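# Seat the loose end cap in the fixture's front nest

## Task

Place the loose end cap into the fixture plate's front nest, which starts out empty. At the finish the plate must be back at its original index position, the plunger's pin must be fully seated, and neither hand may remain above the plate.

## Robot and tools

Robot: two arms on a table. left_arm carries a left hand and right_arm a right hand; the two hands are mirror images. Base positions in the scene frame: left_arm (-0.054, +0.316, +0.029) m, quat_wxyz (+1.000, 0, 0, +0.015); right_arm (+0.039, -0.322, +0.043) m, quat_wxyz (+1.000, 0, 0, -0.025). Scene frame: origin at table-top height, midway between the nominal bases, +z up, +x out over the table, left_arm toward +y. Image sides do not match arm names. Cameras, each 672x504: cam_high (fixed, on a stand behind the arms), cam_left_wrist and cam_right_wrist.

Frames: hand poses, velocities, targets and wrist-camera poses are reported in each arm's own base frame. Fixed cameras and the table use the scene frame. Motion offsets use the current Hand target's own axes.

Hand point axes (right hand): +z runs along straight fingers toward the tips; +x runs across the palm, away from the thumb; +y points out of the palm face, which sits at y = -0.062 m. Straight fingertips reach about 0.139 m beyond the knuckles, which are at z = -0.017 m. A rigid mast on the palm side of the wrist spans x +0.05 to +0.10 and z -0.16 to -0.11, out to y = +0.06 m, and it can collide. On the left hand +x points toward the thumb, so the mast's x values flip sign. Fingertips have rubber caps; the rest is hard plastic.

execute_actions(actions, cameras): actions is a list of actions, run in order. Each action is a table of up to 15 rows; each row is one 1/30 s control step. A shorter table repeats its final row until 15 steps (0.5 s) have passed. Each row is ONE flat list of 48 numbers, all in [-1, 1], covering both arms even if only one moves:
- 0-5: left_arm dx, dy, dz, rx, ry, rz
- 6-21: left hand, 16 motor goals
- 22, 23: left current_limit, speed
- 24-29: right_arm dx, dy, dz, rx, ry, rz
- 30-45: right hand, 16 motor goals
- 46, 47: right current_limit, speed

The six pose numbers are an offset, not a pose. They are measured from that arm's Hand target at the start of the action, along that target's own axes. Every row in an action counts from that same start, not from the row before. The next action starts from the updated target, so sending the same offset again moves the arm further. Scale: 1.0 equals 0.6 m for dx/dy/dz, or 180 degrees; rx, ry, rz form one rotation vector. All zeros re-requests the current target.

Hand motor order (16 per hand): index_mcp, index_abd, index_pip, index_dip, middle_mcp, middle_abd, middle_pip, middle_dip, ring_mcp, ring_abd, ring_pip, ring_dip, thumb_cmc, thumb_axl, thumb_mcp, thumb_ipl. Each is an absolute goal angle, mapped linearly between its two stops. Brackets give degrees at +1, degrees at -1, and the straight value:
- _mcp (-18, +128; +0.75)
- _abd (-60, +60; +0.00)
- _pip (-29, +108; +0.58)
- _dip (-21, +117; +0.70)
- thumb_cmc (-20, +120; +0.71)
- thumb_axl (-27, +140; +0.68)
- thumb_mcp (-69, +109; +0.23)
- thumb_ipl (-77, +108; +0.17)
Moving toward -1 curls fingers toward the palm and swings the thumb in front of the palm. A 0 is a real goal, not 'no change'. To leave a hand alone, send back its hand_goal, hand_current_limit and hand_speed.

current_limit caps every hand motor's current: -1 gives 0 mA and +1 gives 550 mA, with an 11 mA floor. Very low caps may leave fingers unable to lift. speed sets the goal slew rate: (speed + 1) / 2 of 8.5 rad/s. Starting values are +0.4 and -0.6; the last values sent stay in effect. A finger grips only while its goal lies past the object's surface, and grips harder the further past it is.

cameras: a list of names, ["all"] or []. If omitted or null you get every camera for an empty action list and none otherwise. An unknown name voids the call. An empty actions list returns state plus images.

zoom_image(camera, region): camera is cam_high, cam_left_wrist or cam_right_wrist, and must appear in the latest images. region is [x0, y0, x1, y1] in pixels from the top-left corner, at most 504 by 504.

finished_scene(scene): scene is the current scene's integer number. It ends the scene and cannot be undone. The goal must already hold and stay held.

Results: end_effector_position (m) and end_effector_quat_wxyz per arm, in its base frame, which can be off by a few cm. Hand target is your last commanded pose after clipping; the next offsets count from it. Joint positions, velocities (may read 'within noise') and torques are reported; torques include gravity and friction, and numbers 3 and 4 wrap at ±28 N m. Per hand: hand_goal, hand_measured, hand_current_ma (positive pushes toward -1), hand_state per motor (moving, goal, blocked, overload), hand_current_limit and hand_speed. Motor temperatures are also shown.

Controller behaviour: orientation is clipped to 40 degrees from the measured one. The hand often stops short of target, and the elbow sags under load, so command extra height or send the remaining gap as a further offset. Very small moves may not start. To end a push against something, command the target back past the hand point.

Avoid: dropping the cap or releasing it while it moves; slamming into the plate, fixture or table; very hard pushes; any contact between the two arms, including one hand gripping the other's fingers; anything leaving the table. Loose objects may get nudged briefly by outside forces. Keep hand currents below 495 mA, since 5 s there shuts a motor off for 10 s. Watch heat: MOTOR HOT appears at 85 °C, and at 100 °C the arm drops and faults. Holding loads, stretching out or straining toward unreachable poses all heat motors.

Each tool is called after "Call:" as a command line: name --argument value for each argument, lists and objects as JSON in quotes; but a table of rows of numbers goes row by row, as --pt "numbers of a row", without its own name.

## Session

Call:
execute_actions --actions '[]'

Call:
zoom_image --camera "cam_high" --region '[230, 170, 410, 305]'

Scene clock: 0.00 s.
left_arm: end_effector_position=(+0.3296, -0.4137, +0.3095) hand_goal=(+0.754, +0.000, +0.576, +0.696, +0.754, +0.000, +0.576, +0.696, +0.754, +0.000, +0.576, +0.696, +0.714, +0.678, +0.226, +0.168) hand_measured=(+0.754, +0.000, +0.576, +0.696, +0.754, +0.000, +0.576, +0.696, +0.754, +0.000, +0.576, +0.696, +0.714, +0.678, +0.226, +0.168) hand_current_ma=(+0, +0, +0, +0, +0, +0, +0, +0, +0, +0, +0, +0, +0, +0, +0, +0) hand_state=(goal, goal, goal, goal, goal, goal, goal, goal, goal, goal, goal, goal, goal, goal, goal, goal) hand_current_limit=0.40 hand_speed=-0.60 end_effector_quat_wxyz=(+0.342, +0.654, +0.309, +0.600) | right_arm: end_effector_position=(+0.5737, +0.2077, +0.2566) hand_goal=(+0.754, +0.000, +0.576, +0.696, +0.754, +0.000, +0.576, +0.696, +0.754, +0.000, +0.576, +0.696, +0.714, +0.678, +0.226, +0.168) hand_measured=(+0.754, +0.000, +0.576, +0.696, +0.754, +0.000, +0.576, +0.696, +0.754, +0.000, +0.576, +0.696, +0.714, +0.678, +0.226, +0.168) hand_current_ma=(+0, +0, +0, +0, +0, +0, +0, +0, +0, +0, +0, +0, +0, +0, +0, +0) hand_state=(goal, goal, goal, goal, goal, goal, goal, goal, goal, goal, goal, goal, goal, goal, goal, goal) hand_current_limit=0.40 hand_speed=-0.60 end_effector_quat_wxyz=(-0.098, +0.994, +0.034, +0.044)
Joint positions: left_arm=[-1.173 1.488 0.7 0.688 -1.094 0.521] | right_arm=[0.421 2.011 2.205 -1.608 -0.149 1.936]
Joint velocities: within noise
Joint torques (N m): no reading
Motor temperatures (°C): left_arm=[23 25 34 21 26 21] | right_arm=[22 22 32 21 21 21]
Heat: left arm: hottest elbow 34 °C; right arm: hottest elbow 32 °C.
Hand target: left_arm +0.3309, -0.4167, +0.3240; +0.355, +0.644, +0.317, +0.599 | right_arm +0.5777, +0.2095, +0.2724; -0.106, +0.992, +0.035, +0.062

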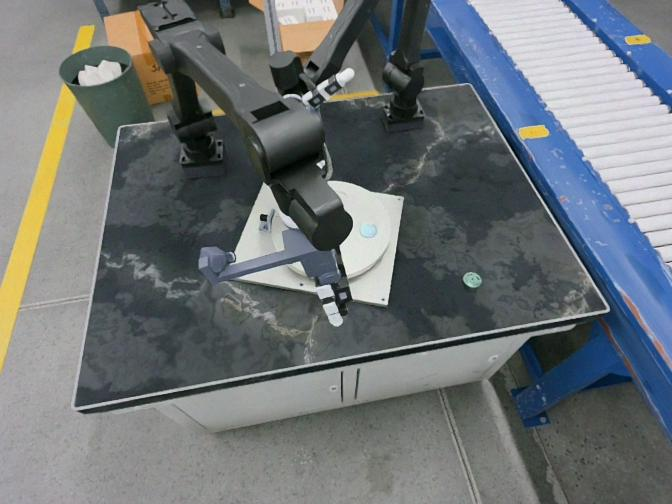

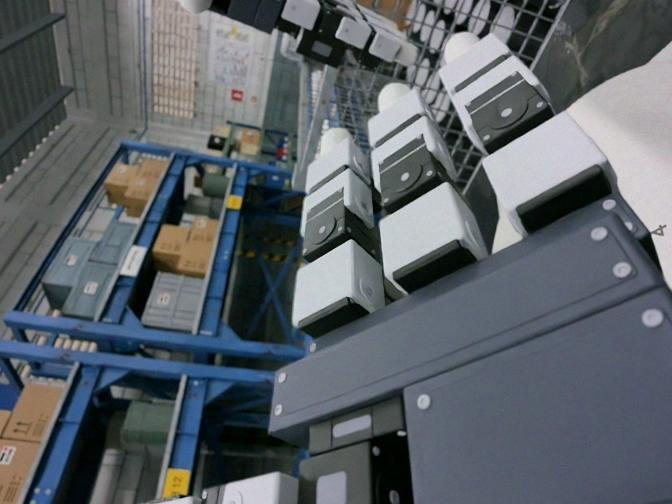

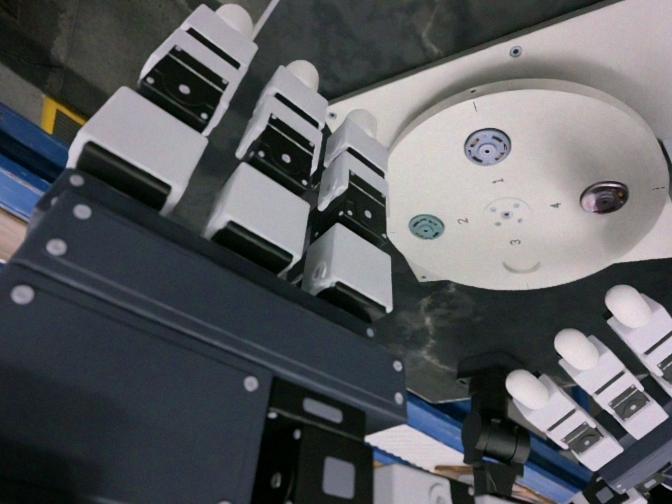

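Scaled by 2.800 from the camera's 672x504 image, which has a finer 960x720 frame.

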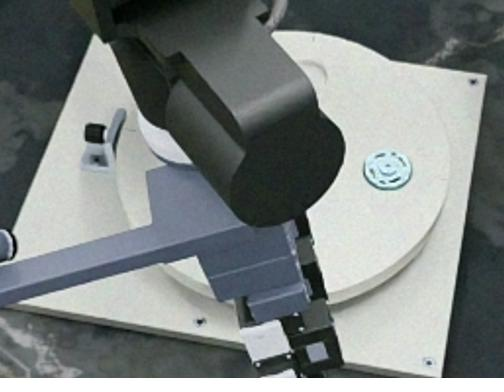

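Call:
execute_actions --actions '[[[0.0807,-0.056,-0.0912,0,0,0,0.754,0,0.576,0.696,0.754,0,0.576,0.696,0.754,0,0.576,0.696,0.714,0.678,0.226,0.168,0.4,-0.6,0,0,0,0,0,0,0.754,0,0.576,0.696,0.754,0,0.576,0.696,0.754,0,0.576,0.696,0.714,0.678,0.226,0.168,0.4,-0.6]],[[0.0831,-0.051,0.088,0.0304,0.0465,-0.0017,0.754,0,0.576,0.696,0.754,0,0.576,0.696,0.754,0,0.576,0.696,0.714,0.678,0.226,0.168,0.4,-0.6,0,0,0,0,0,0,0.754,0,0.576,0.696,0.754,0,0.576,0.696,0.754,0,0.576,0.696,0.714,0.678,0.226,0.168,0.4,-0.6]],[[0.0831,-0.051,0.088,0.0304,0.0465,-0.0017,0.754,0,0.576,0.696,0.754,0,0.576,0.696,0.754,0,0.576,0.696,0.714,0.678,0.226,0.168,0.4,-0.6,0,0,0,0,0,0,0.754,0,0.576,0.696,0.754,0,0.576,0.696,0.754,0,0.576,0.696,0.714,0.678,0.226,0.168,0.4,-0.6]]]' --cameras '["cam_high"]'

Scene clock: 79.43 s.
left_arm: end_effector_position=(+0.3855, -0.2382, +0.3221) hand_goal=(+0.754, +0.000, +0.576, +0.696, +0.754, +0.000, +0.576, +0.696, +0.754, +0.000, +0.576, +0.696, +0.714, +0.678, +0.226, +0.168) hand_measured=(+0.760, +0.000, +0.576, +0.696, +0.760, +0.000, +0.576, +0.696, +0.762, +0.000, +0.576, +0.696, +0.720, +0.678, +0.226, +0.168) hand_current_ma=(+13, -1, +1, +0, +14, -1, +1, +0, +19, -1, +1, +0, +13, -1, +0, +0) hand_state=(goal, goal, goal, goal, goal, goal, goal, goal, goal, goal, goal, goal, goal, goal, goal, goal) hand_current_limit=0.40 hand_speed=-0.60 end_effector_quat_wxyz=(+0.242, +0.581, +0.421, +0.653) | right_arm: end_effector_position=(+0.5737, +0.2077, +0.2566) hand_goal=(+0.754, +0.000, +0.576, +0.696, +0.754, +0.000, +0.576, +0.696, +0.754, +0.000, +0.576, +0.696, +0.714, +0.678, +0.226, +0.168) hand_measured=(+0.754, +0.000, +0.576, +0.696, +0.754, +0.000, +0.576, +0.696, +0.754, +0.000, +0.576, +0.696, +0.714, +0.678, +0.224, +0.168) hand_current_ma=(+0, +0, +0, +0, +0, +0, +0, +0, +0, +0, +0, +0, +0, +0, +0, +0) hand_state=(goal, goal, goal, goal, goal, goal, goal, goal, goal, goal, goal, goal, goal, goal, goal, goal) hand_current_limit=0.40 hand_speed=-0.60 end_effector_quat_wxyz=(-0.098, +0.994, +0.034, +0.044)
Joint positions: left_arm=[-0.89 1.287 0.527 0.686 -1.161 0.521] | right_arm=[0.421 2.011 2.205 -1.608 -0.149 1.936]
Joint torques (N m): left_arm=[-1.38 -8.59 6.95 1.24 -0.1 -0.01] | right_arm=[-0.26 -16.5 10.96 0.54 -0.14 -0.05]
Motor temperatures (°C): left_arm=[23 26 41 22 25 21] | right_arm=[21 29 46 21 21 21]
Heat: left arm: hottest elbow 41 °C; right arm: hottest elbow 46 °C.
Hand target: left_arm +0.3850, -0.2362, +0.3241; +0.245, +0.579, +0.424, +0.652 | right_arm +0.5777, +0.2095, +0.2724; -0.106, +0.992, +0.035, +0.062
Off the commanded pose: left_arm 0.003 m, 1 deg | right_arm 0.016 m, 2 deg.
Images, in order (width x height): cam_high 672x504.

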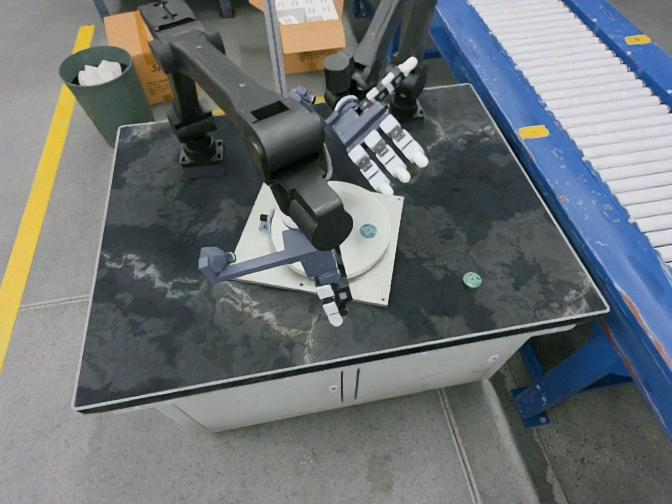

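Call:
execute_actions --actions '[[[0.0545,-0.0558,0.131,0.0435,-0.0295,0.0818,0.754,0,0.576,0.696,0.754,0,0.576,0.696,0.754,0,0.576,0.696,0.714,0.678,0.226,0.168,0.4,-0.6,-0.0808,-0.006,-0.062,0.027,0.0118,-0.0491,0.754,0,0.576,0.696,0.754,0,0.576,0.696,0.754,0,0.576,0.696,0.714,0.678,0.226,0.168,0.4,-0.6]],[[0.053,-0.0514,0.1333,0.0435,-0.0295,0.0818,0.754,0,0.576,0.696,0.754,0,0.576,0.696,0.754,0,0.576,0.696,0.714,0.678,0.226,0.168,0.4,-0.6,-0.0808,-0.006,-0.062,0.027,0.0118,-0.0491,0.754,0,0.576,0.696,0.754,0,0.576,0.696,0.754,0,0.576,0.696,0.714,0.678,0.226,0.168,0.4,-0.6]]]' --cameras '["cam_high"]'

Scene clock: 99.93 s.
left_arm: end_effector_position=(+0.4945, -0.0977, +0.2702) hand_goal=(+0.754, +0.000, +0.576, +0.696, +0.754, +0.000, +0.576, +0.696, +0.754, +0.000, +0.576, +0.696, +0.714, +0.678, +0.226, +0.168) hand_measured=(+0.760, -0.002, +0.576, +0.696, +0.760, -0.002, +0.576, +0.696, +0.762, -0.002, +0.576, +0.696, +0.720, +0.678, +0.226, +0.168) hand_current_ma=(+11, -3, +1, +0, +12, -3, +1, +0, +16, -4, +1, +0, +12, -1, +0, +0) hand_state=(goal, goal, goal, goal, goal, goal, goal, goal, goal, goal, goal, goal, goal, goal, goal, goal) hand_current_limit=0.40 hand_speed=-0.60 end_effector_quat_wxyz=(+0.021, +0.760, +0.328, +0.561) | right_arm: end_effector_position=(+0.4696, +0.1802, +0.3264) hand_goal=(+0.754, +0.000, +0.576, +0.696, +0.754, +0.000, +0.576, +0.696, +0.754, +0.000, +0.576, +0.696, +0.714, +0.678, +0.226, +0.168) hand_measured=(+0.752, +0.000, +0.576, +0.696, +0.752, +0.000, +0.576, +0.696, +0.752, +0.000, +0.576, +0.696, +0.714, +0.678, +0.222, +0.168) hand_current_ma=(+0, +0, +0, +0, +0, +0, +0, +0, +0, +0, +0, +0, +0, +0, +0, +0) hand_state=(goal, goal, goal, goal, goal, goal, goal, goal, goal, goal, goal, goal, goal, goal, goal, goal) hand_current_limit=0.40 hand_speed=-0.60 end_effector_quat_wxyz=(-0.176, +0.963, +0.179, +0.101)
Joint positions: left_arm=[-0.324 1.117 0.611 0.03 -0.636 0.829] | right_arm=[0.425 1.551 1.756 -1.485 -0.292 1.67]
Joint torques (N m): left_arm=[-1.61 -6.36 13.74 1.47 -0.32 0.18] | right_arm=[0.03 -10.52 9.2 1.31 -0.34 -0.17]
Heat: left arm: hottest elbow 40 °C; right arm: hottest elbow 46 °C.
Hand target: left_arm +0.5112, -0.1061, +0.2993; +0.030, +0.752, +0.323, +0.574 | right_arm +0.4726, +0.1850, +0.3293; -0.180, +0.959, +0.188, +0.111
Off the commanded pose: left_arm 0.035 m, 2 deg | right_arm 0.006 m, 2 deg.
Images, in order (width x height): cam_high 672x504.

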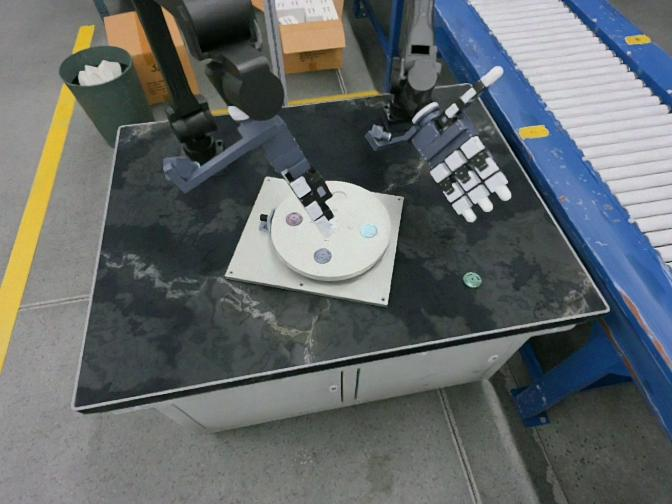

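Call:
execute_actions --actions '[[[0.0528,-0.0467,0.1351,0.0435,-0.0295,0.0818,0.754,0,0.576,0.696,0.754,0,0.576,0.696,0.754,0,0.576,0.696,0.714,0.678,0.226,0.168,0.4,-0.6,0,0,0,0,0,0,0.754,0,0.576,0.696,0.754,0,0.576,0.696,0.754,0,0.576,0.696,0.714,0.678,0.226,0.168,0.4,-0.6]],[[0.0541,-0.0418,0.1363,0.0435,-0.0295,0.0818,0.754,0,0.576,0.696,0.754,0,0.576,0.696,0.754,0,0.576,0.696,0.714,0.678,0.226,0.168,0.4,-0.6,0,0,0,0,0,0,0.754,0,0.576,0.696,0.754,0,0.576,0.696,0.754,0,0.576,0.696,0.714,0.678,0.226,0.168,0.4,-0.6]],[[0,0,0,0.0435,-0.0295,0.0818,0.754,0,0.576,0.696,0.754,0,0.576,0.696,0.754,0,0.576,0.696,0.714,0.678,0.226,0.168,0.4,-0.6,0,0,0,0,0,0,0.754,0,0.576,0.696,0.754,0,0.576,0.696,0.754,0,0.576,0.696,0.714,0.678,0.226,0.168,0.4,-0.6]]]' --cameras '["cam_right_wrist"]'

Call:
zoom_image --camera "cam_right_wrist" --region '[380, 120, 480, 220]'

Scene clock: 108.13 s.
left_arm: end_effector_position=(+0.6201, +0.0277, +0.2415) hand_goal=(+0.754, +0.000, +0.576, +0.696, +0.754, +0.000, +0.576, +0.696, +0.754, +0.000, +0.576, +0.696, +0.714, +0.678, +0.226, +0.168) hand_measured=(+0.752, -0.002, +0.576, +0.696, +0.752, -0.002, +0.576, +0.696, +0.752, -0.002, +0.576, +0.696, +0.712, +0.678, +0.226, +0.168) hand_current_ma=(-4, -3, +1, +0, -4, -3, +1, +0, -5, -4, +1, +0, -2, -1, -2, +0) hand_state=(goal, goal, goal, goal, goal, goal, goal, goal, goal, goal, goal, goal, goal, goal, goal, goal) hand_current_limit=0.40 hand_speed=-0.60 end_effector_quat_wxyz=(-0.293, +0.885, +0.121, +0.341) | right_arm: end_effector_position=(+0.4696, +0.1803, +0.3264) hand_goal=(+0.754, +0.000, +0.576, +0.696, +0.754, +0.000, +0.576, +0.696, +0.754, +0.000, +0.576, +0.696, +0.714, +0.678, +0.226, +0.168) hand_measured=(+0.752, +0.000, +0.576, +0.696, +0.752, +0.000, +0.576, +0.696, +0.752, +0.000, +0.576, +0.696, +0.714, +0.678, +0.222, +0.168) hand_current_ma=(+0, +0, +0, +0, +0, +0, +0, +0, +0, +0, +0, +0, +0, +0, +0, +0) hand_state=(goal, goal, goal, goal, goal, goal, goal, goal, goal, goal, goal, goal, goal, goal, goal, goal) hand_current_limit=0.40 hand_speed=-0.60 end_effector_quat_wxyz=(-0.176, +0.963, +0.180, +0.101)
Joint positions: left_arm=[-0.018 1.483 1.242 -0.612 -0.656 1.536] | right_arm=[0.425 1.551 1.756 -1.485 -0.292 1.669]
Joint torques (N m): left_arm=[-2.02 -13.8 14.71 1.17 -0.63 0.14] | right_arm=[0.03 -10.99 9.16 1.22 -0.38 -0.14]
Heat: left arm: hottest elbow 42 °C; right arm: hottest elbow 45 °C.
Hand target: left_arm +0.6375, +0.0239, +0.2744; -0.292, +0.878, +0.119, +0.361 | right_arm +0.4726, +0.1850, +0.3293; -0.180, +0.959, +0.188, +0.111
Off the commanded pose: left_arm 0.038 m, 3 deg | right_arm 0.006 m, 2 deg.
Images, in order (width x height): cam_right_wrist 672x504.

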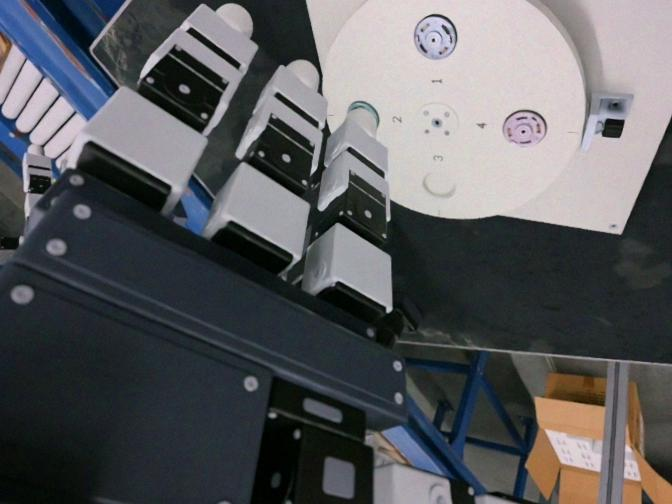

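Scaled by 5.040 from the camera's 672x504 image, which has a finer 960x720 frame.

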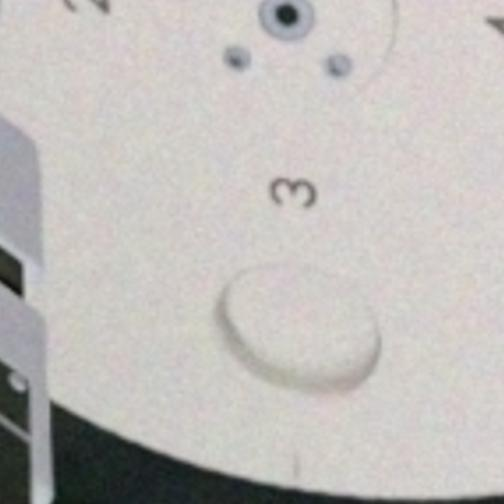

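Call:
execute_actions --actions '[[[0,0,0,0.0435,-0.0295,0.0818,0.754,0,0.576,0.696,0.754,0,0.576,0.696,0.754,0,0.576,0.696,0.714,0.678,0.226,0.168,0.4,-0.6,0,0,0,0,0,0,0.754,0,0.576,0.696,0.754,0,0.576,0.696,0.754,0,0.576,0.696,0.714,0.678,0.226,0.168,0.4,-0.6]],[[0,0,0,0.0435,-0.0295,0.0818,0.192,0,-0.058,0.065,0.192,0,-0.058,0.065,0.754,0,0.576,0.696,-0.2,0.678,0.26,-0.049,0.4,-0.4,0,0,0,0,0,0,0.754,0,0.576,0.696,0.754,0,0.576,0.696,0.754,0,0.576,0.696,0.714,0.678,0.226,0.168,0.4,-0.6]],[[0,0,0,0.0435,-0.0295,0.0818,0.192,0,-0.058,0.065,0.192,0,-0.058,0.065,0.754,0,0.576,0.696,-0.629,0.678,0.26,-0.049,0.3,-0.4,0,0,0,0,0,0,0.754,0,0.576,0.696,0.754,0,0.576,0.696,0.754,0,0.576,0.696,0.714,0.678,0.226,0.168,0.4,-0.6]],[[0,0.176,0.0713,0,0,0,0.192,0,-0.058,0.065,0.192,0,-0.058,0.065,0.754,0,0.576,0.696,-0.629,0.678,0.26,-0.049,0.3,-0.6,0,0,0,0,0,0,0.754,0,0.576,0.696,0.754,0,0.576,0.696,0.754,0,0.576,0.696,0.714,0.678,0.226,0.168,0.4,-0.6]]]' --cameras '["cam_high"]'

Call:
zoom_image --camera "cam_high" --region '[430, 220, 520, 310]'

Scene clock: 119.57 s.
left_arm: end_effector_position=(+0.6347, +0.0255, +0.1483) hand_goal=(+0.192, +0.000, -0.058, +0.066, +0.192, +0.000, -0.058, +0.066, +0.754, +0.000, +0.576, +0.696, -0.628, +0.678, +0.260, -0.048) hand_measured=(+0.190, -0.002, -0.054, +0.070, +0.190, -0.002, -0.054, +0.068, +0.742, -0.002, +0.576, +0.696, -0.626, +0.678, +0.256, -0.046) hand_current_ma=(-3, -3, +6, +7, -3, -3, +7, +5, -29, -4, -1, +0, +3, -1, -11, +3) hand_state=(goal, goal, goal, goal, goal, goal, goal, goal, goal, goal, goal, goal, goal, goal, goal, goal) hand_current_limit=0.30 hand_speed=-0.60 end_effector_quat_wxyz=(-0.553, +0.823, -0.115, +0.060) | right_arm: end_effector_position=(+0.4696, +0.1803, +0.3264) hand_goal=(+0.754, +0.000, +0.576, +0.696, +0.754, +0.000, +0.576, +0.696, +0.754, +0.000, +0.576, +0.696, +0.714, +0.678, +0.226, +0.168) hand_measured=(+0.752, +0.000, +0.576, +0.696, +0.752, +0.000, +0.576, +0.696, +0.752, +0.000, +0.576, +0.696, +0.714, +0.678, +0.222, +0.168) hand_current_ma=(+0, +0, +0, +0, +0, +0, +0, +0, +0, +0, +0, +0, +0, +0, +0, +0) hand_state=(goal, goal, goal, goal, goal, goal, goal, goal, goal, goal, goal, goal, goal, goal, goal, goal) hand_current_limit=0.40 hand_speed=-0.60 end_effector_quat_wxyz=(-0.176, +0.963, +0.180, +0.101)
Joint positions: left_arm=[-0.158 1.898 1.629 -1.091 -1.171 1.83] | right_arm=[0.425 1.551 1.756 -1.485 -0.292 1.669]
Joint torques (N m): left_arm=[-1.67 -21.66 8.17 1.14 -0.99 0.1] | right_arm=[0.21 -11.05 9.07 1.26 -0.37 -0.12]
Heat: left arm: hottest elbow 45 °C; right arm: hottest elbow 44 °C.
Hand target: left_arm +0.6374, +0.0239, +0.1603; -0.554, +0.822, -0.109, +0.073 | right_arm +0.4726, +0.1850, +0.3293; -0.180, +0.959, +0.188, +0.111
Off the commanded pose: left_arm 0.013 m, 2 deg | right_arm 0.006 m, 2 deg.
Images, in order (width x height): cam_high 672x504.

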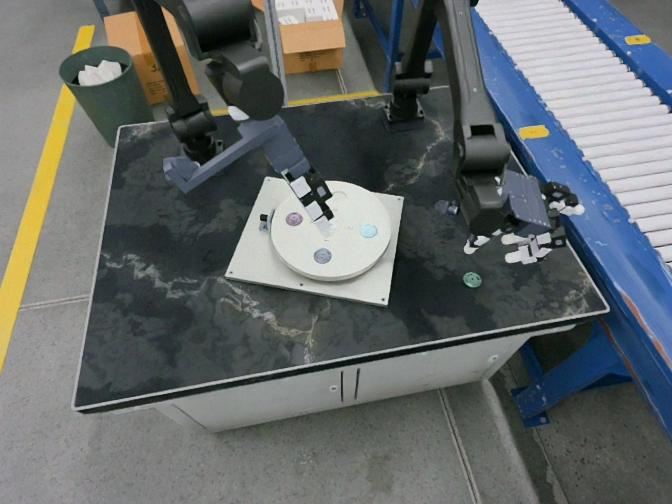

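Scaled by 5.600 from the camera's 672x504 image, which has a finer 960x720 frame.

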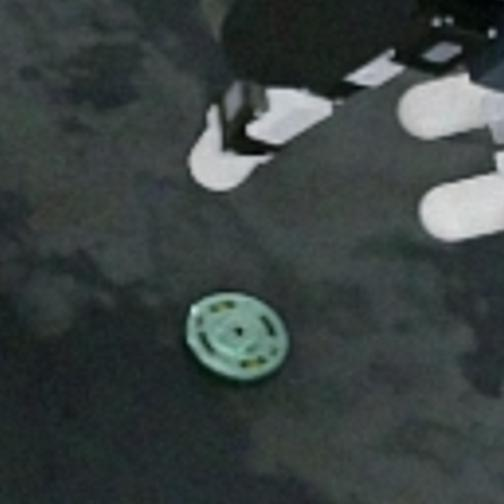

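Call:
execute_actions --actions '[[[-0.0322,0.1422,0.0483,0,0,0,0.192,0,-0.058,0.065,0.192,0,-0.058,0.065,0.754,0,0.576,0.696,-0.629,0.678,0.26,-0.049,0.2,-0.6,0,0,0,0,0,0,0.754,0,0.576,0.696,0.754,0,0.576,0.696,0.754,0,0.576,0.696,0.714,0.678,0.226,0.168,0.4,-0.6]]]' --cameras '["cam_high"]'

Call:
zoom_image --camera "cam_high" --region '[440, 230, 520, 310]'

Scene clock: 128.17 s.
left_arm: end_effector_position=(+0.6159, +0.0287, +0.0622) hand_goal=(+0.192, +0.000, -0.058, +0.066, +0.192, +0.000, -0.058, +0.066, +0.754, +0.000, +0.576, +0.696, -0.628, +0.678, +0.260, -0.048) hand_measured=(+0.190, -0.002, -0.054, +0.070, +0.190, -0.002, -0.054, +0.068, +0.742, -0.002, +0.576, +0.696, -0.626, +0.678, +0.256, -0.046) hand_current_ma=(-3, -3, +6, +6, -3, -3, +7, +5, -29, -3, -1, +0, +3, -1, -11, +3) hand_state=(goal, goal, goal, goal, goal, goal, goal, goal, goal, goal, goal, goal, goal, goal, goal, goal) hand_current_limit=0.20 hand_speed=-0.60 end_effector_quat_wxyz=(-0.553, +0.824, -0.107, +0.064) | right_arm: end_effector_position=(+0.4696, +0.1803, +0.3264) hand_goal=(+0.754, +0.000, +0.576, +0.696, +0.754, +0.000, +0.576, +0.696, +0.754, +0.000, +0.576, +0.696, +0.714, +0.678, +0.226, +0.168) hand_measured=(+0.752, +0.000, +0.576, +0.696, +0.752, +0.000, +0.576, +0.696, +0.752, +0.000, +0.576, +0.696, +0.714, +0.678, +0.222, +0.168) hand_current_ma=(+0, +0, +0, +0, +0, +0, +0, +0, +0, +0, +0, +0, +0, +0, +0, +0) hand_state=(goal, goal, goal, goal, goal, goal, goal, goal, goal, goal, goal, goal, goal, goal, goal, goal) hand_current_limit=0.40 hand_speed=-0.60 end_effector_quat_wxyz=(-0.176, +0.963, +0.180, +0.101)
Joint positions: left_arm=[-0.158 1.934 1.441 -0.873 -1.173 1.807] | right_arm=[0.425 1.551 1.756 -1.485 -0.292 1.669]
Joint torques (N m): left_arm=[-2.02 -20.66 7.04 1.17 -0.99 0.19] | right_arm=[0.26 -10.7 9.26 1.32 -0.38 -0.18]
Heat: left arm: hottest elbow 44 °C; right arm: hottest elbow 44 °C.
Hand target: left_arm +0.6175, +0.0239, +0.0705; -0.554, +0.822, -0.109, +0.074 | right_arm +0.4726, +0.1850, +0.3293; -0.180, +0.959, +0.188, +0.111
Off the commanded pose: left_arm 0.010 m, 1 deg | right_arm 0.006 m, 2 deg.
Images, in order (width x height): cam_high 672x504.

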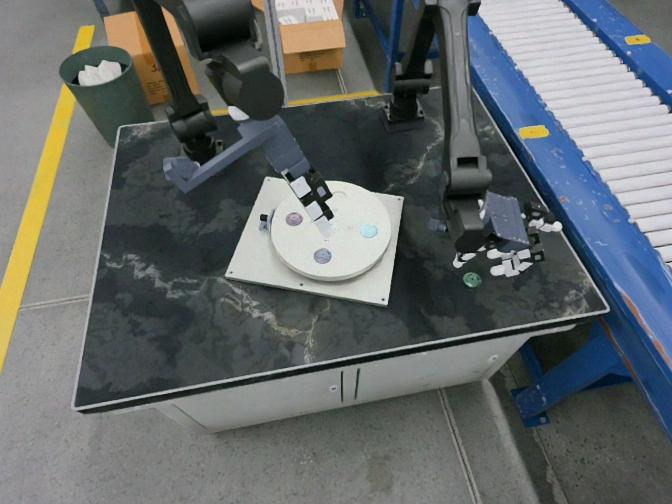

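Scaled by 6.300 from the camera's 672x504 image, which has a finer 960x720 frame.

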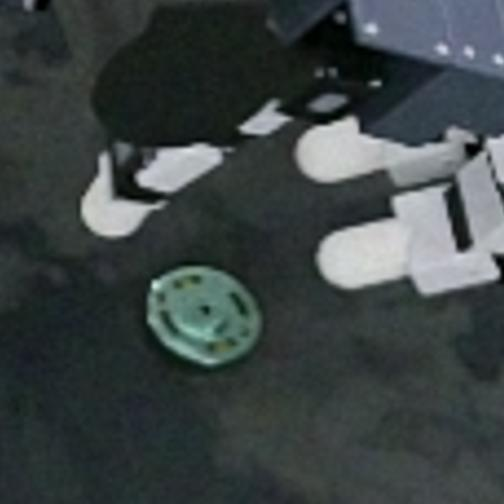

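Call:
execute_actions --actions '[[[0.0235,0.0579,0.0369,0,0,0,0.192,0,-0.058,0.065,0.192,0,-0.058,0.065,0.754,0,0.576,0.696,-0.629,0.678,0.26,-0.049,0.2,-0.6,0,0,0,0,0,0,0.754,0,0.576,0.696,0.754,0,0.576,0.696,0.754,0,0.576,0.696,0.714,0.678,0.226,0.168,0.4,-0.6]]]' --cameras '["cam_high"]'

Call:
zoom_image --camera "cam_high" --region '[440, 240, 500, 300]'

Scene clock: 141.43 s.
left_arm: end_effector_position=(+0.6288, +0.0264, +0.0253) hand_goal=(+0.192, +0.000, -0.058, +0.066, +0.192, +0.000, -0.058, +0.066, +0.754, +0.000, +0.576, +0.696, -0.628, +0.678, +0.260, -0.048) hand_measured=(+0.190, -0.002, -0.054, +0.070, +0.190, -0.002, -0.054, +0.068, +0.742, -0.002, +0.576, +0.696, -0.626, +0.678, +0.256, -0.046) hand_current_ma=(-3, -3, +6, +6, -3, -3, +7, +5, -29, -3, -1, +0, +2, -1, -11, +3) hand_state=(goal, goal, goal, goal, goal, goal, goal, goal, goal, goal, goal, goal, goal, goal, goal, goal) hand_current_limit=0.20 hand_speed=-0.60 end_effector_quat_wxyz=(-0.553, +0.823, -0.110, +0.069) | right_arm: end_effector_position=(+0.4696, +0.1803, +0.3264) hand_goal=(+0.754, +0.000, +0.576, +0.696, +0.754, +0.000, +0.576, +0.696, +0.754, +0.000, +0.576, +0.696, +0.714, +0.678, +0.226, +0.168) hand_measured=(+0.752, +0.000, +0.576, +0.696, +0.752, +0.000, +0.576, +0.696, +0.752, +0.000, +0.576, +0.696, +0.714, +0.678, +0.222, +0.168) hand_current_ma=(+0, +0, +0, +0, +0, +0, +0, +0, +0, +0, +0, +0, +0, +0, +0, +0) hand_state=(goal, goal, goal, goal, goal, goal, goal, goal, goal, goal, goal, goal, goal, goal, goal, goal) hand_current_limit=0.40 hand_speed=-0.60 end_effector_quat_wxyz=(-0.176, +0.963, +0.180, +0.101)
Joint positions: left_arm=[-0.158 2.004 1.441 -0.775 -1.171 1.832] | right_arm=[0.425 1.551 1.756 -1.485 -0.292 1.669]
Joint torques (N m): left_arm=[-1.14 -20.54 7.58 1.29 -0.99 0.2] | right_arm=[0.44 -10.58 9.16 1.11 -0.39 -0.13]
Heat: left arm: hottest elbow 43 °C; right arm: hottest elbow 43 °C.
Hand target: left_arm +0.6330, +0.0275, +0.0299; -0.554, +0.822, -0.109, +0.073 | right_arm +0.4726, +0.1850, +0.3293; -0.180, +0.959, +0.188, +0.111
Off the commanded pose: left_arm 0.006 m, 1 deg | right_arm 0.006 m, 2 deg.
Images, in order (width x height): cam_high 672x504.

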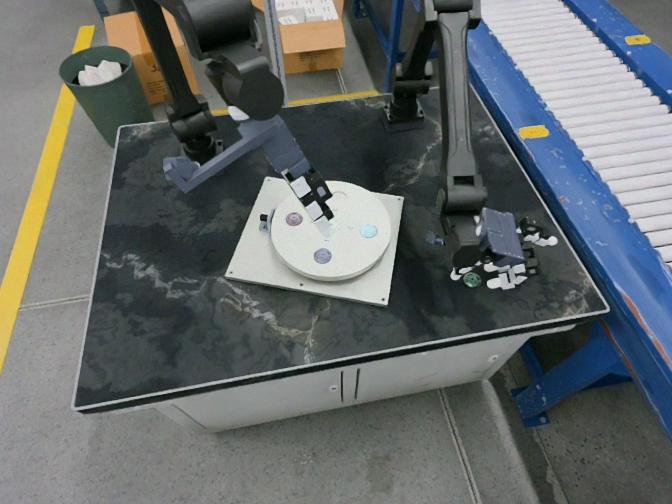

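Scaled by 8.400 from the camera's 672x504 image, which has a finer 960x720 frame.

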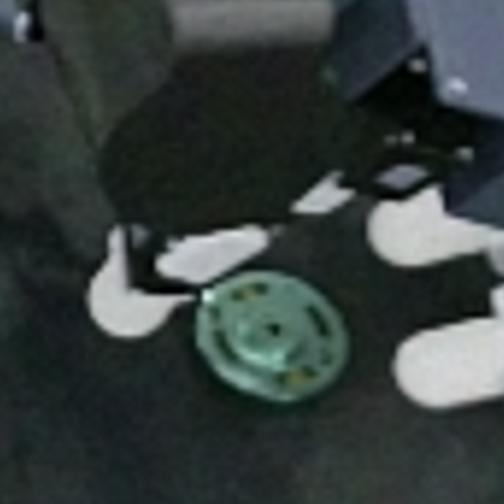

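Call:
execute_actions --actions '[[[0,0.0277,0.0112,0,0,0,0.192,0,-0.058,0.065,0.192,0,-0.058,0.065,0.754,0,0.576,0.696,-0.629,0.678,0.26,-0.049,0.2,-0.6,0,0,0,0,0,0,0.754,0,0.576,0.696,0.754,0,0.576,0.696,0.754,0,0.576,0.696,0.714,0.678,0.226,0.168,0.4,-0.6]]]' --cameras '["cam_high"]'

Call:
zoom_image --camera "cam_high" --region '[440, 240, 500, 300]'

Scene clock: 147.23 s.
left_arm: end_effector_position=(+0.6356, +0.0254, +0.0191) hand_goal=(+0.192, +0.000, -0.058, +0.066, +0.192, +0.000, -0.058, +0.066, +0.754, +0.000, +0.576, +0.696, -0.628, +0.678, +0.260, -0.048) hand_measured=(+0.190, -0.002, -0.054, +0.070, +0.190, -0.002, -0.054, +0.068, +0.742, -0.002, +0.576, +0.696, -0.626, +0.678, +0.256, -0.046) hand_current_ma=(-3, -3, +6, +6, -3, -3, +7, +5, -29, -3, -1, +0, +2, -1, -11, +3) hand_state=(goal, goal, goal, goal, goal, goal, goal, goal, goal, goal, goal, goal, goal, goal, goal, goal) hand_current_limit=0.20 hand_speed=-0.60 end_effector_quat_wxyz=(-0.553, +0.823, -0.103, +0.079) | right_arm: end_effector_position=(+0.4696, +0.1803, +0.3264) hand_goal=(+0.754, +0.000, +0.576, +0.696, +0.754, +0.000, +0.576, +0.696, +0.754, +0.000, +0.576, +0.696, +0.714, +0.678, +0.226, +0.168) hand_measured=(+0.752, +0.000, +0.576, +0.696, +0.752, +0.000, +0.576, +0.696, +0.752, +0.000, +0.576, +0.696, +0.714, +0.678, +0.222, +0.168) hand_current_ma=(+0, +0, +0, +0, +0, +0, +0, +0, +0, +0, +0, +0, +0, +0, +0, +0) hand_state=(goal, goal, goal, goal, goal, goal, goal, goal, goal, goal, goal, goal, goal, goal, goal, goal) hand_current_limit=0.40 hand_speed=-0.60 end_effector_quat_wxyz=(-0.176, +0.963, +0.180, +0.101)
Joint positions: left_arm=[-0.158 2.018 1.441 -0.735 -1.171 1.834] | right_arm=[0.425 1.551 1.756 -1.485 -0.292 1.669]
Joint torques (N m): left_arm=[-1.2 -19.31 6.41 1.22 -0.98 0.2] | right_arm=[0.21 -10.75 9.17 1.26 -0.39 -0.13]
Heat: left arm: hottest elbow 43 °C; right arm: hottest elbow 43 °C.
Hand target: left_arm +0.6330, +0.0275, +0.0120; -0.554, +0.822, -0.109, +0.073 | right_arm +0.4726, +0.1850, +0.3293; -0.180, +0.959, +0.188, +0.111
Off the commanded pose: left_arm 0.008 m, 1 deg | right_arm 0.006 m, 2 deg.
Images, in order (width x height): cam_high 672x504.

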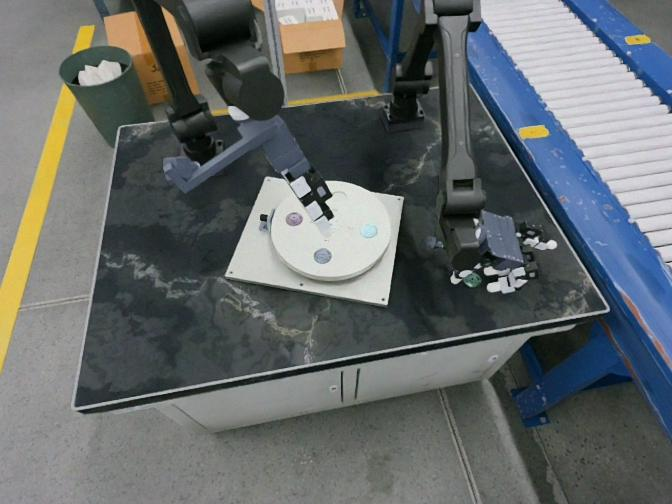

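Scaled by 8.400 from the camera's 672x504 image, which has a finer 960x720 frame.

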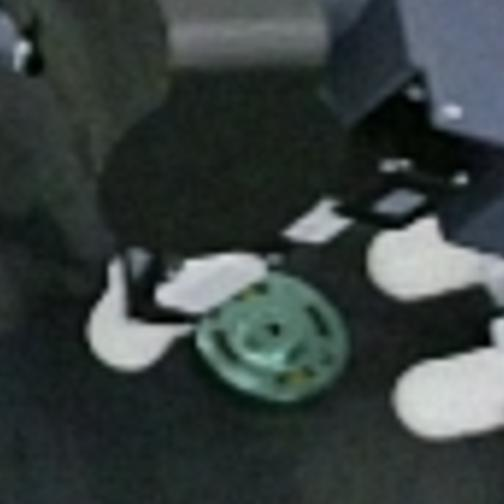

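Call:
execute_actions --actions '[[[-0.008,0.0132,0.003,0,0,0,0.192,0,-0.058,0.065,0.192,0,-0.058,0.065,0.754,0,0.576,0.696,-0.629,0.678,0.26,-0.049,0.2,-0.6,0,0,0,0,0,0,0.754,0,0.576,0.696,0.754,0,0.576,0.696,0.754,0,0.576,0.696,0.714,0.678,0.226,0.168,0.4,-0.6]]]'

Scene clock: 151.77 s.
left_arm: end_effector_position=(+0.6295, +0.0263, +0.0098) hand_goal=(+0.192, +0.000, -0.058, +0.066, +0.192, +0.000, -0.058, +0.066, +0.754, +0.000, +0.576, +0.696, -0.628, +0.678, +0.260, -0.048) hand_measured=(+0.190, -0.002, -0.054, +0.070, +0.190, -0.002, -0.054, +0.068, +0.742, -0.002, +0.576, +0.696, -0.626, +0.678, +0.256, -0.046) hand_current_ma=(-3, -3, +6, +6, -3, -3, +7, +5, -29, -3, -1, +0, +2, -1, -11, +3) hand_state=(goal, goal, goal, goal, goal, goal, goal, goal, goal, goal, goal, goal, goal, goal, goal, goal) hand_current_limit=0.20 hand_speed=-0.60 end_effector_quat_wxyz=(-0.553, +0.823, -0.105, +0.077) | right_arm: end_effector_position=(+0.4696, +0.1803, +0.3264) hand_goal=(+0.754, +0.000, +0.576, +0.696, +0.754, +0.000, +0.576, +0.696, +0.754, +0.000, +0.576, +0.696, +0.714, +0.678, +0.226, +0.168) hand_measured=(+0.752, +0.000, +0.576, +0.696, +0.752, +0.000, +0.576, +0.696, +0.752, +0.000, +0.576, +0.696, +0.714, +0.678, +0.222, +0.168) hand_current_ma=(+0, +0, +0, +0, +0, +0, +0, +0, +0, +0, +0, +0, +0, +0, +0, +0) hand_state=(goal, goal, goal, goal, goal, goal, goal, goal, goal, goal, goal, goal, goal, goal, goal, goal) hand_current_limit=0.40 hand_speed=-0.60 end_effector_quat_wxyz=(-0.176, +0.963, +0.180, +0.101)
Joint positions: left_arm=[-0.158 2.02 1.416 -0.714 -1.171 1.834] | right_arm=[0.425 1.551 1.756 -1.485 -0.292 1.669]
Joint torques (N m): left_arm=[-1.38 -19.25 6.57 1.26 -0.95 0.16] | right_arm=[-0.21 -10.81 9.1 1.24 -0.35 -0.16]
Heat: left arm: hottest elbow 42 °C; right arm: hottest elbow 43 °C.
Hand target: left_arm +0.6280, +0.0275, +0.0039; -0.554, +0.822, -0.109, +0.073 | right_arm +0.4726, +0.1850, +0.3293; -0.180, +0.959, +0.188, +0.111
Off the commanded pose: left_arm 0.006 m, 1 deg | right_arm 0.006 m, 2 deg.

Call:
execute_actions --actions '[[[0,0.005,0.002,0,0,0,0.192,0,-0.058,0.065,0.192,0,-0.058,0.065,0.754,0,0.576,0.696,-0.629,0.678,0.07,-0.049,0.2,-0.75,0,0,0,0,0,0,0.754,0,0.576,0.696,0.754,0,0.576,0.696,0.754,0,0.576,0.696,0.714,0.678,0.226,0.168,0.4,-0.6]]]' --cameras '["cam_high"]'

Call:
zoom_image --camera "cam_high" --region '[440, 240, 500, 300]'

Scene clock: 155.40 s.
left_arm: end_effector_position=(+0.6307, +0.0261, +0.0093) hand_goal=(+0.192, +0.000, -0.058, +0.066, +0.192, +0.000, -0.058, +0.066, +0.754, +0.000, +0.576, +0.696, -0.628, +0.678, +0.070, -0.048) hand_measured=(+0.190, -0.002, -0.054, +0.070, +0.190, -0.002, -0.054, +0.068, +0.742, -0.002, +0.576, +0.696, -0.626, +0.678, +0.074, -0.046) hand_current_ma=(-3, -3, +6, +6, -3, -3, +7, +5, -29, -3, -1, +0, +2, -1, +11, +3) hand_state=(goal, goal, goal, goal, goal, goal, goal, goal, goal, goal, goal, goal, goal, goal, goal, goal) hand_current_limit=0.20 hand_speed=-0.75 end_effector_quat_wxyz=(-0.553, +0.823, -0.103, +0.079) | right_arm: end_effector_position=(+0.4696, +0.1803, +0.3264) hand_goal=(+0.754, +0.000, +0.576, +0.696, +0.754, +0.000, +0.576, +0.696, +0.754, +0.000, +0.576, +0.696, +0.714, +0.678, +0.226, +0.168) hand_measured=(+0.752, +0.000, +0.576, +0.696, +0.752, +0.000, +0.576, +0.696, +0.752, +0.000, +0.576, +0.696, +0.714, +0.678, +0.222, +0.168) hand_current_ma=(+0, +0, +0, +0, +0, +0, +0, +0, +0, +0, +0, +0, +0, +0, +0, +0) hand_state=(goal, goal, goal, goal, goal, goal, goal, goal, goal, goal, goal, goal, goal, goal, goal, goal) hand_current_limit=0.40 hand_speed=-0.60 end_effector_quat_wxyz=(-0.176, +0.963, +0.180, +0.101)
Joint positions: left_arm=[-0.158 2.021 1.416 -0.707 -1.171 1.834] | right_arm=[0.425 1.551 1.756 -1.485 -0.292 1.669]
Joint torques (N m): left_arm=[-1.2 -19.19 6.31 1.25 -0.97 0.16] | right_arm=[0.38 -10.93 9.13 1.31 -0.37 -0.15]
Heat: left arm: hottest elbow 42 °C; right arm: hottest elbow 43 °C.
Hand target: left_arm +0.6280, +0.0275, +0.0008; -0.554, +0.822, -0.109, +0.073 | right_arm +0.4726, +0.1850, +0.3293; -0.180, +0.959, +0.188, +0.111
Off the commanded pose: left_arm 0.009 m, 1 deg | right_arm 0.006 m, 2 deg.
Images, in order (width x height): cam_high 672x504.

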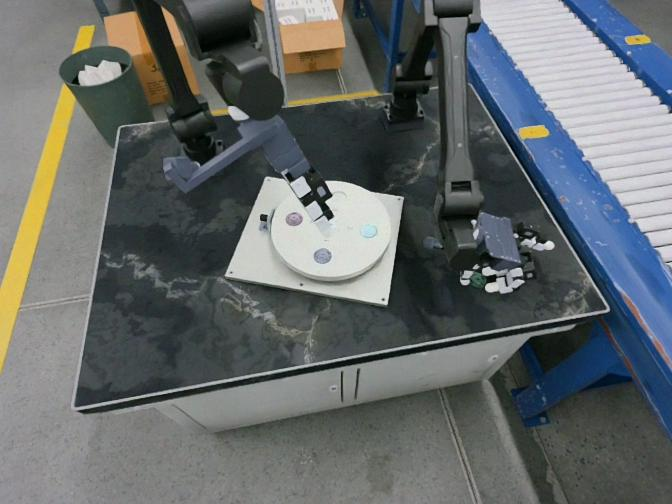

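Scaled by 8.400 from the camera's 672x504 image, which has a finer 960x720 frame.

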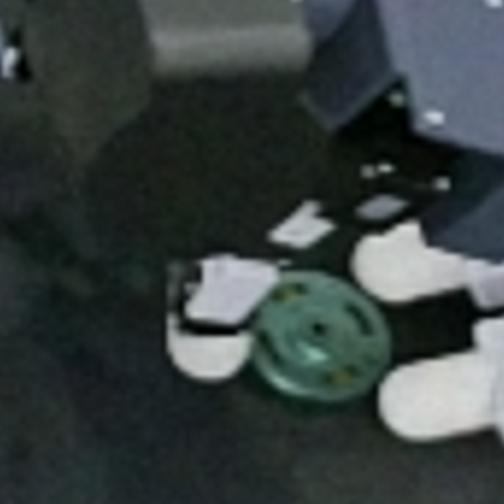

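Call:
execute_actions --actions '[[[0,0.0093,0.00375,0,0,0,0.192,0,-0.058,0.065,0.192,0,-0.058,0.065,0.754,0,0.576,0.696,-0.629,0.678,0.08,-0.049,0.2,-0.8,0,0,0,0,0,0,0.754,0,0.576,0.696,0.754,0,0.576,0.696,0.754,0,0.576,0.696,0.714,0.678,0.226,0.168,0.4,-0.6]]]'

Scene clock: 158.67 s.
left_arm: end_effector_position=(+0.6321, +0.0262, +0.0078) hand_goal=(+0.192, +0.000, -0.058, +0.066, +0.192, +0.000, -0.058, +0.066, +0.754, +0.000, +0.576, +0.696, -0.628, +0.678, +0.080, -0.048) hand_measured=(+0.190, -0.002, -0.056, +0.068, +0.190, -0.002, -0.060, +0.064, +0.742, -0.002, +0.576, +0.696, -0.626, +0.678, +0.080, -0.046) hand_current_ma=(-5, -3, +2, +3, -5, -3, -3, -2, -29, -3, -1, +0, +2, -1, -2, +3) hand_state=(goal, goal, goal, goal, goal, goal, goal, goal, goal, goal, goal, goal, goal, goal, goal, goal) hand_current_limit=0.20 hand_speed=-0.80 end_effector_quat_wxyz=(-0.554, +0.822, -0.102, +0.080) | right_arm: end_effector_position=(+0.4696, +0.1803, +0.3264) hand_goal=(+0.754, +0.000, +0.576, +0.696, +0.754, +0.000, +0.576, +0.696, +0.754, +0.000, +0.576, +0.696, +0.714, +0.678, +0.226, +0.168) hand_measured=(+0.752, +0.000, +0.576, +0.696, +0.752, +0.000, +0.576, +0.696, +0.752, +0.000, +0.576, +0.696, +0.714, +0.678, +0.222, +0.168) hand_current_ma=(+0, +0, +0, +0, +0, +0, +0, +0, +0, +0, +0, +0, +0, +0, +0, +0) hand_state=(goal, goal, goal, goal, goal, goal, goal, goal, goal, goal, goal, goal, goal, goal, goal, goal) hand_current_limit=0.40 hand_speed=-0.60 end_effector_quat_wxyz=(-0.176, +0.963, +0.180, +0.101)
Joint positions: left_arm=[-0.158 2.025 1.416 -0.698 -1.173 1.836] | right_arm=[0.425 1.551 1.756 -1.485 -0.292 1.669]
Joint torques (N m): left_arm=[-1.44 -18.43 6.04 1.32 -0.9 0.12] | right_arm=[0.38 -10.4 9.18 1.4 -0.33 -0.14]
Heat: left arm: hottest elbow 42 °C; right arm: hottest elbow 43 °C.
Hand target: left_arm +0.6280, +0.0274, -0.0052; -0.554, +0.822, -0.109, +0.073 | right_arm +0.4726, +0.1850, +0.3293; -0.180, +0.959, +0.188, +0.111
Off the commanded pose: left_arm 0.014 m, 1 deg | right_arm 0.006 m, 2 deg.

Call:
execute_actions --actions '[[[0,0,0,0,0,0,0.14,0,-0.058,0.065,0.14,0,-0.058,0.065,0.754,0,0.576,0.696,-0.629,0.678,0.02,-0.049,0.2,-0.8,0,0,0,0,0,0,0.754,0,0.576,0.696,0.754,0,0.576,0.696,0.754,0,0.576,0.696,0.714,0.678,0.226,0.168,0.4,-0.6]],[[0,0,0,0,0,0,0.085,0,-0.058,0.065,0.095,0,-0.058,0.065,0.754,0,0.576,0.696,-0.629,0.678,-0.15,-0.09,0.2,-0.8,0,0,0,0,0,0,0.754,0,0.576,0.696,0.754,0,0.576,0.696,0.754,0,0.576,0.696,0.714,0.678,0.226,0.168,0.4,-0.6]]]' --cameras '["cam_high"]'

Call:
zoom_image --camera "cam_high" --region '[440, 240, 500, 300]'

Scene clock: 165.20 s.
left_arm: end_effector_position=(+0.6327, +0.0263, +0.0076) hand_goal=(+0.086, +0.000, -0.058, +0.066, +0.096, +0.000, -0.058, +0.066, +0.754, +0.000, +0.576, +0.696, -0.628, +0.678, -0.150, -0.090) hand_measured=(+0.140, +0.004, -0.044, +0.070, +0.148, -0.006, -0.048, +0.066, +0.742, -0.002, +0.576, +0.696, -0.626, +0.678, +0.058, -0.044) hand_current_ma=(+194, +7, +33, +7, +184, -11, +24, -1, -29, -3, -1, +0, +4, -1, +330, +217) hand_state=(blocked, goal, goal, goal, blocked, goal, goal, goal, goal, goal, goal, goal, goal, goal, blocked, blocked) hand_current_limit=0.20 hand_speed=-0.80 end_effector_quat_wxyz=(-0.554, +0.822, -0.102, +0.081) | right_arm: end_effector_position=(+0.4696, +0.1803, +0.3264) hand_goal=(+0.754, +0.000, +0.576, +0.696, +0.754, +0.000, +0.576, +0.696, +0.754, +0.000, +0.576, +0.696, +0.714, +0.678, +0.226, +0.168) hand_measured=(+0.752, +0.000, +0.576, +0.696, +0.752, +0.000, +0.576, +0.696, +0.752, +0.000, +0.576, +0.696, +0.714, +0.678, +0.222, +0.168) hand_current_ma=(+0, +0, +0, +0, +0, +0, +0, +0, +0, +0, +0, +0, +0, +0, +0, +0) hand_state=(goal, goal, goal, goal, goal, goal, goal, goal, goal, goal, goal, goal, goal, goal, goal, goal) hand_current_limit=0.40 hand_speed=-0.60 end_effector_quat_wxyz=(-0.176, +0.963, +0.180, +0.101)
Joint positions: left_arm=[-0.158 2.026 1.416 -0.694 -1.174 1.836] | right_arm=[0.425 1.551 1.756 -1.485 -0.292 1.669]
Joint torques (N m): left_arm=[-1.38 -18.61 6.01 1.29 -0.86 0.14] | right_arm=[0.38 -10.93 9.09 1.22 -0.37 -0.16]
Heat: left arm: hottest elbow 41 °C; right arm: hottest elbow 43 °C.
Hand target: left_arm +0.6281, +0.0275, -0.0051; -0.554, +0.822, -0.109, +0.074 | right_arm +0.4726, +0.1850, +0.3293; -0.180, +0.959, +0.188, +0.111
Off the commanded pose: left_arm 0.014 m, 1 deg | right_arm 0.006 m, 2 deg.
Images, in order (width x height): cam_high 672x504.

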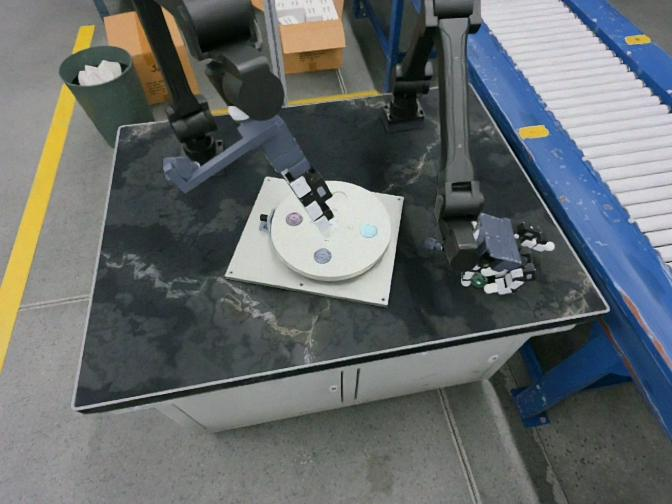

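Scaled by 8.400 from the camera's 672x504 image, which has a finer 960x720 frame.

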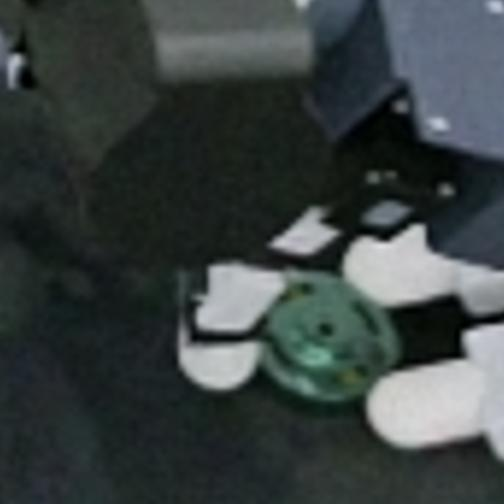

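Call:
execute_actions --actions '[[[0,-0.0618,-0.025,0,0,0,0.085,0,-0.058,0.065,0.095,0,-0.058,0.065,0.754,0,0.576,0.696,-0.629,0.678,-0.15,-0.09,0.2,-0.8,0,0,0,0,0,0,0.754,0,0.576,0.696,0.754,0,0.576,0.696,0.754,0,0.576,0.696,0.714,0.678,0.226,0.168,0.4,-0.6]],[[0,-0.139,-0.0563,0,0,0,0.085,0,-0.058,0.065,0.095,0,-0.058,0.065,0.754,0,0.576,0.696,-0.629,0.678,-0.15,-0.09,0.2,-0.8,0,0,0,0,0,0,0.754,0,0.576,0.696,0.754,0,0.576,0.696,0.754,0,0.576,0.696,0.714,0.678,0.226,0.168,0.4,-0.6]]]' --cameras '["cam_high"]'

Call:
zoom_image --camera "cam_high" --region '[430, 220, 520, 310]'

Scene clock: 182.70 s.
left_arm: end_effector_position=(+0.6117, +0.0292, +0.1086) hand_goal=(+0.086, +0.000, -0.058, +0.066, +0.096, +0.000, -0.058, +0.066, +0.754, +0.000, +0.576, +0.696, -0.628, +0.678, -0.150, -0.090) hand_measured=(+0.140, +0.006, -0.042, +0.072, +0.144, -0.006, -0.042, +0.070, +0.742, -0.002, +0.576, +0.696, -0.622, +0.678, +0.058, -0.044) hand_current_ma=(+194, +11, +43, +12, +163, -11, +39, +6, -29, -3, -1, +0, +13, +0, +330, +217) hand_state=(blocked, goal, goal, goal, blocked, goal, goal, goal, goal, goal, goal, goal, goal, goal, blocked, blocked) hand_current_limit=0.20 hand_speed=-0.80 end_effector_quat_wxyz=(-0.554, +0.821, -0.120, +0.061) | right_arm: end_effector_position=(+0.4696, +0.1803, +0.3264) hand_goal=(+0.754, +0.000, +0.576, +0.696, +0.754, +0.000, +0.576, +0.696, +0.754, +0.000, +0.576, +0.696, +0.714, +0.678, +0.226, +0.168) hand_measured=(+0.752, +0.000, +0.576, +0.696, +0.752, +0.000, +0.576, +0.696, +0.752, +0.000, +0.576, +0.696, +0.714, +0.678, +0.222, +0.168) hand_current_ma=(+0, +0, +0, +0, +0, +0, +0, +0, +0, +0, +0, +0, +0, +0, +0, +0) hand_state=(goal, goal, goal, goal, goal, goal, goal, goal, goal, goal, goal, goal, goal, goal, goal, goal) hand_current_limit=0.40 hand_speed=-0.60 end_effector_quat_wxyz=(-0.176, +0.963, +0.180, +0.101)
Joint positions: left_arm=[-0.158 1.869 1.475 -0.946 -1.172 1.855] | right_arm=[0.425 1.551 1.756 -1.485 -0.292 1.669]
Joint torques (N m): left_arm=[-1.14 -18.14 11.88 0.17 -0.94 0.05] | right_arm=[-0.09 -10.87 9.24 1.35 -0.36 -0.13]
Heat: left arm: hottest elbow 41 °C; right arm: hottest elbow 43 °C.
Hand target: left_arm +0.6281, +0.0275, +0.1247; -0.554, +0.822, -0.109, +0.073 | right_arm +0.4726, +0.1850, +0.3293; -0.180, +0.959, +0.188, +0.111
Off the commanded pose: left_arm 0.023 m, 2 deg | right_arm 0.006 m, 2 deg.
Images, in order (width x height): cam_high 672x504.

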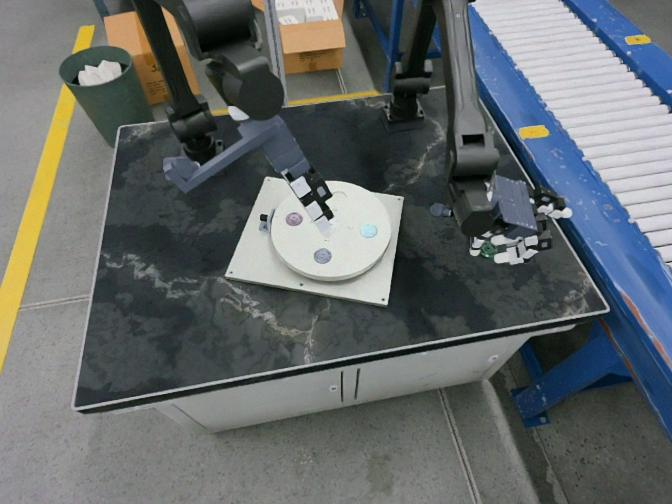

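Scaled by 5.600 from the camera's 672x504 image, which has a finer 960x720 frame.

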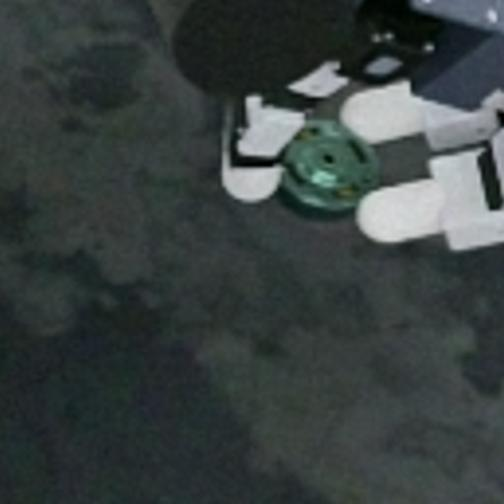

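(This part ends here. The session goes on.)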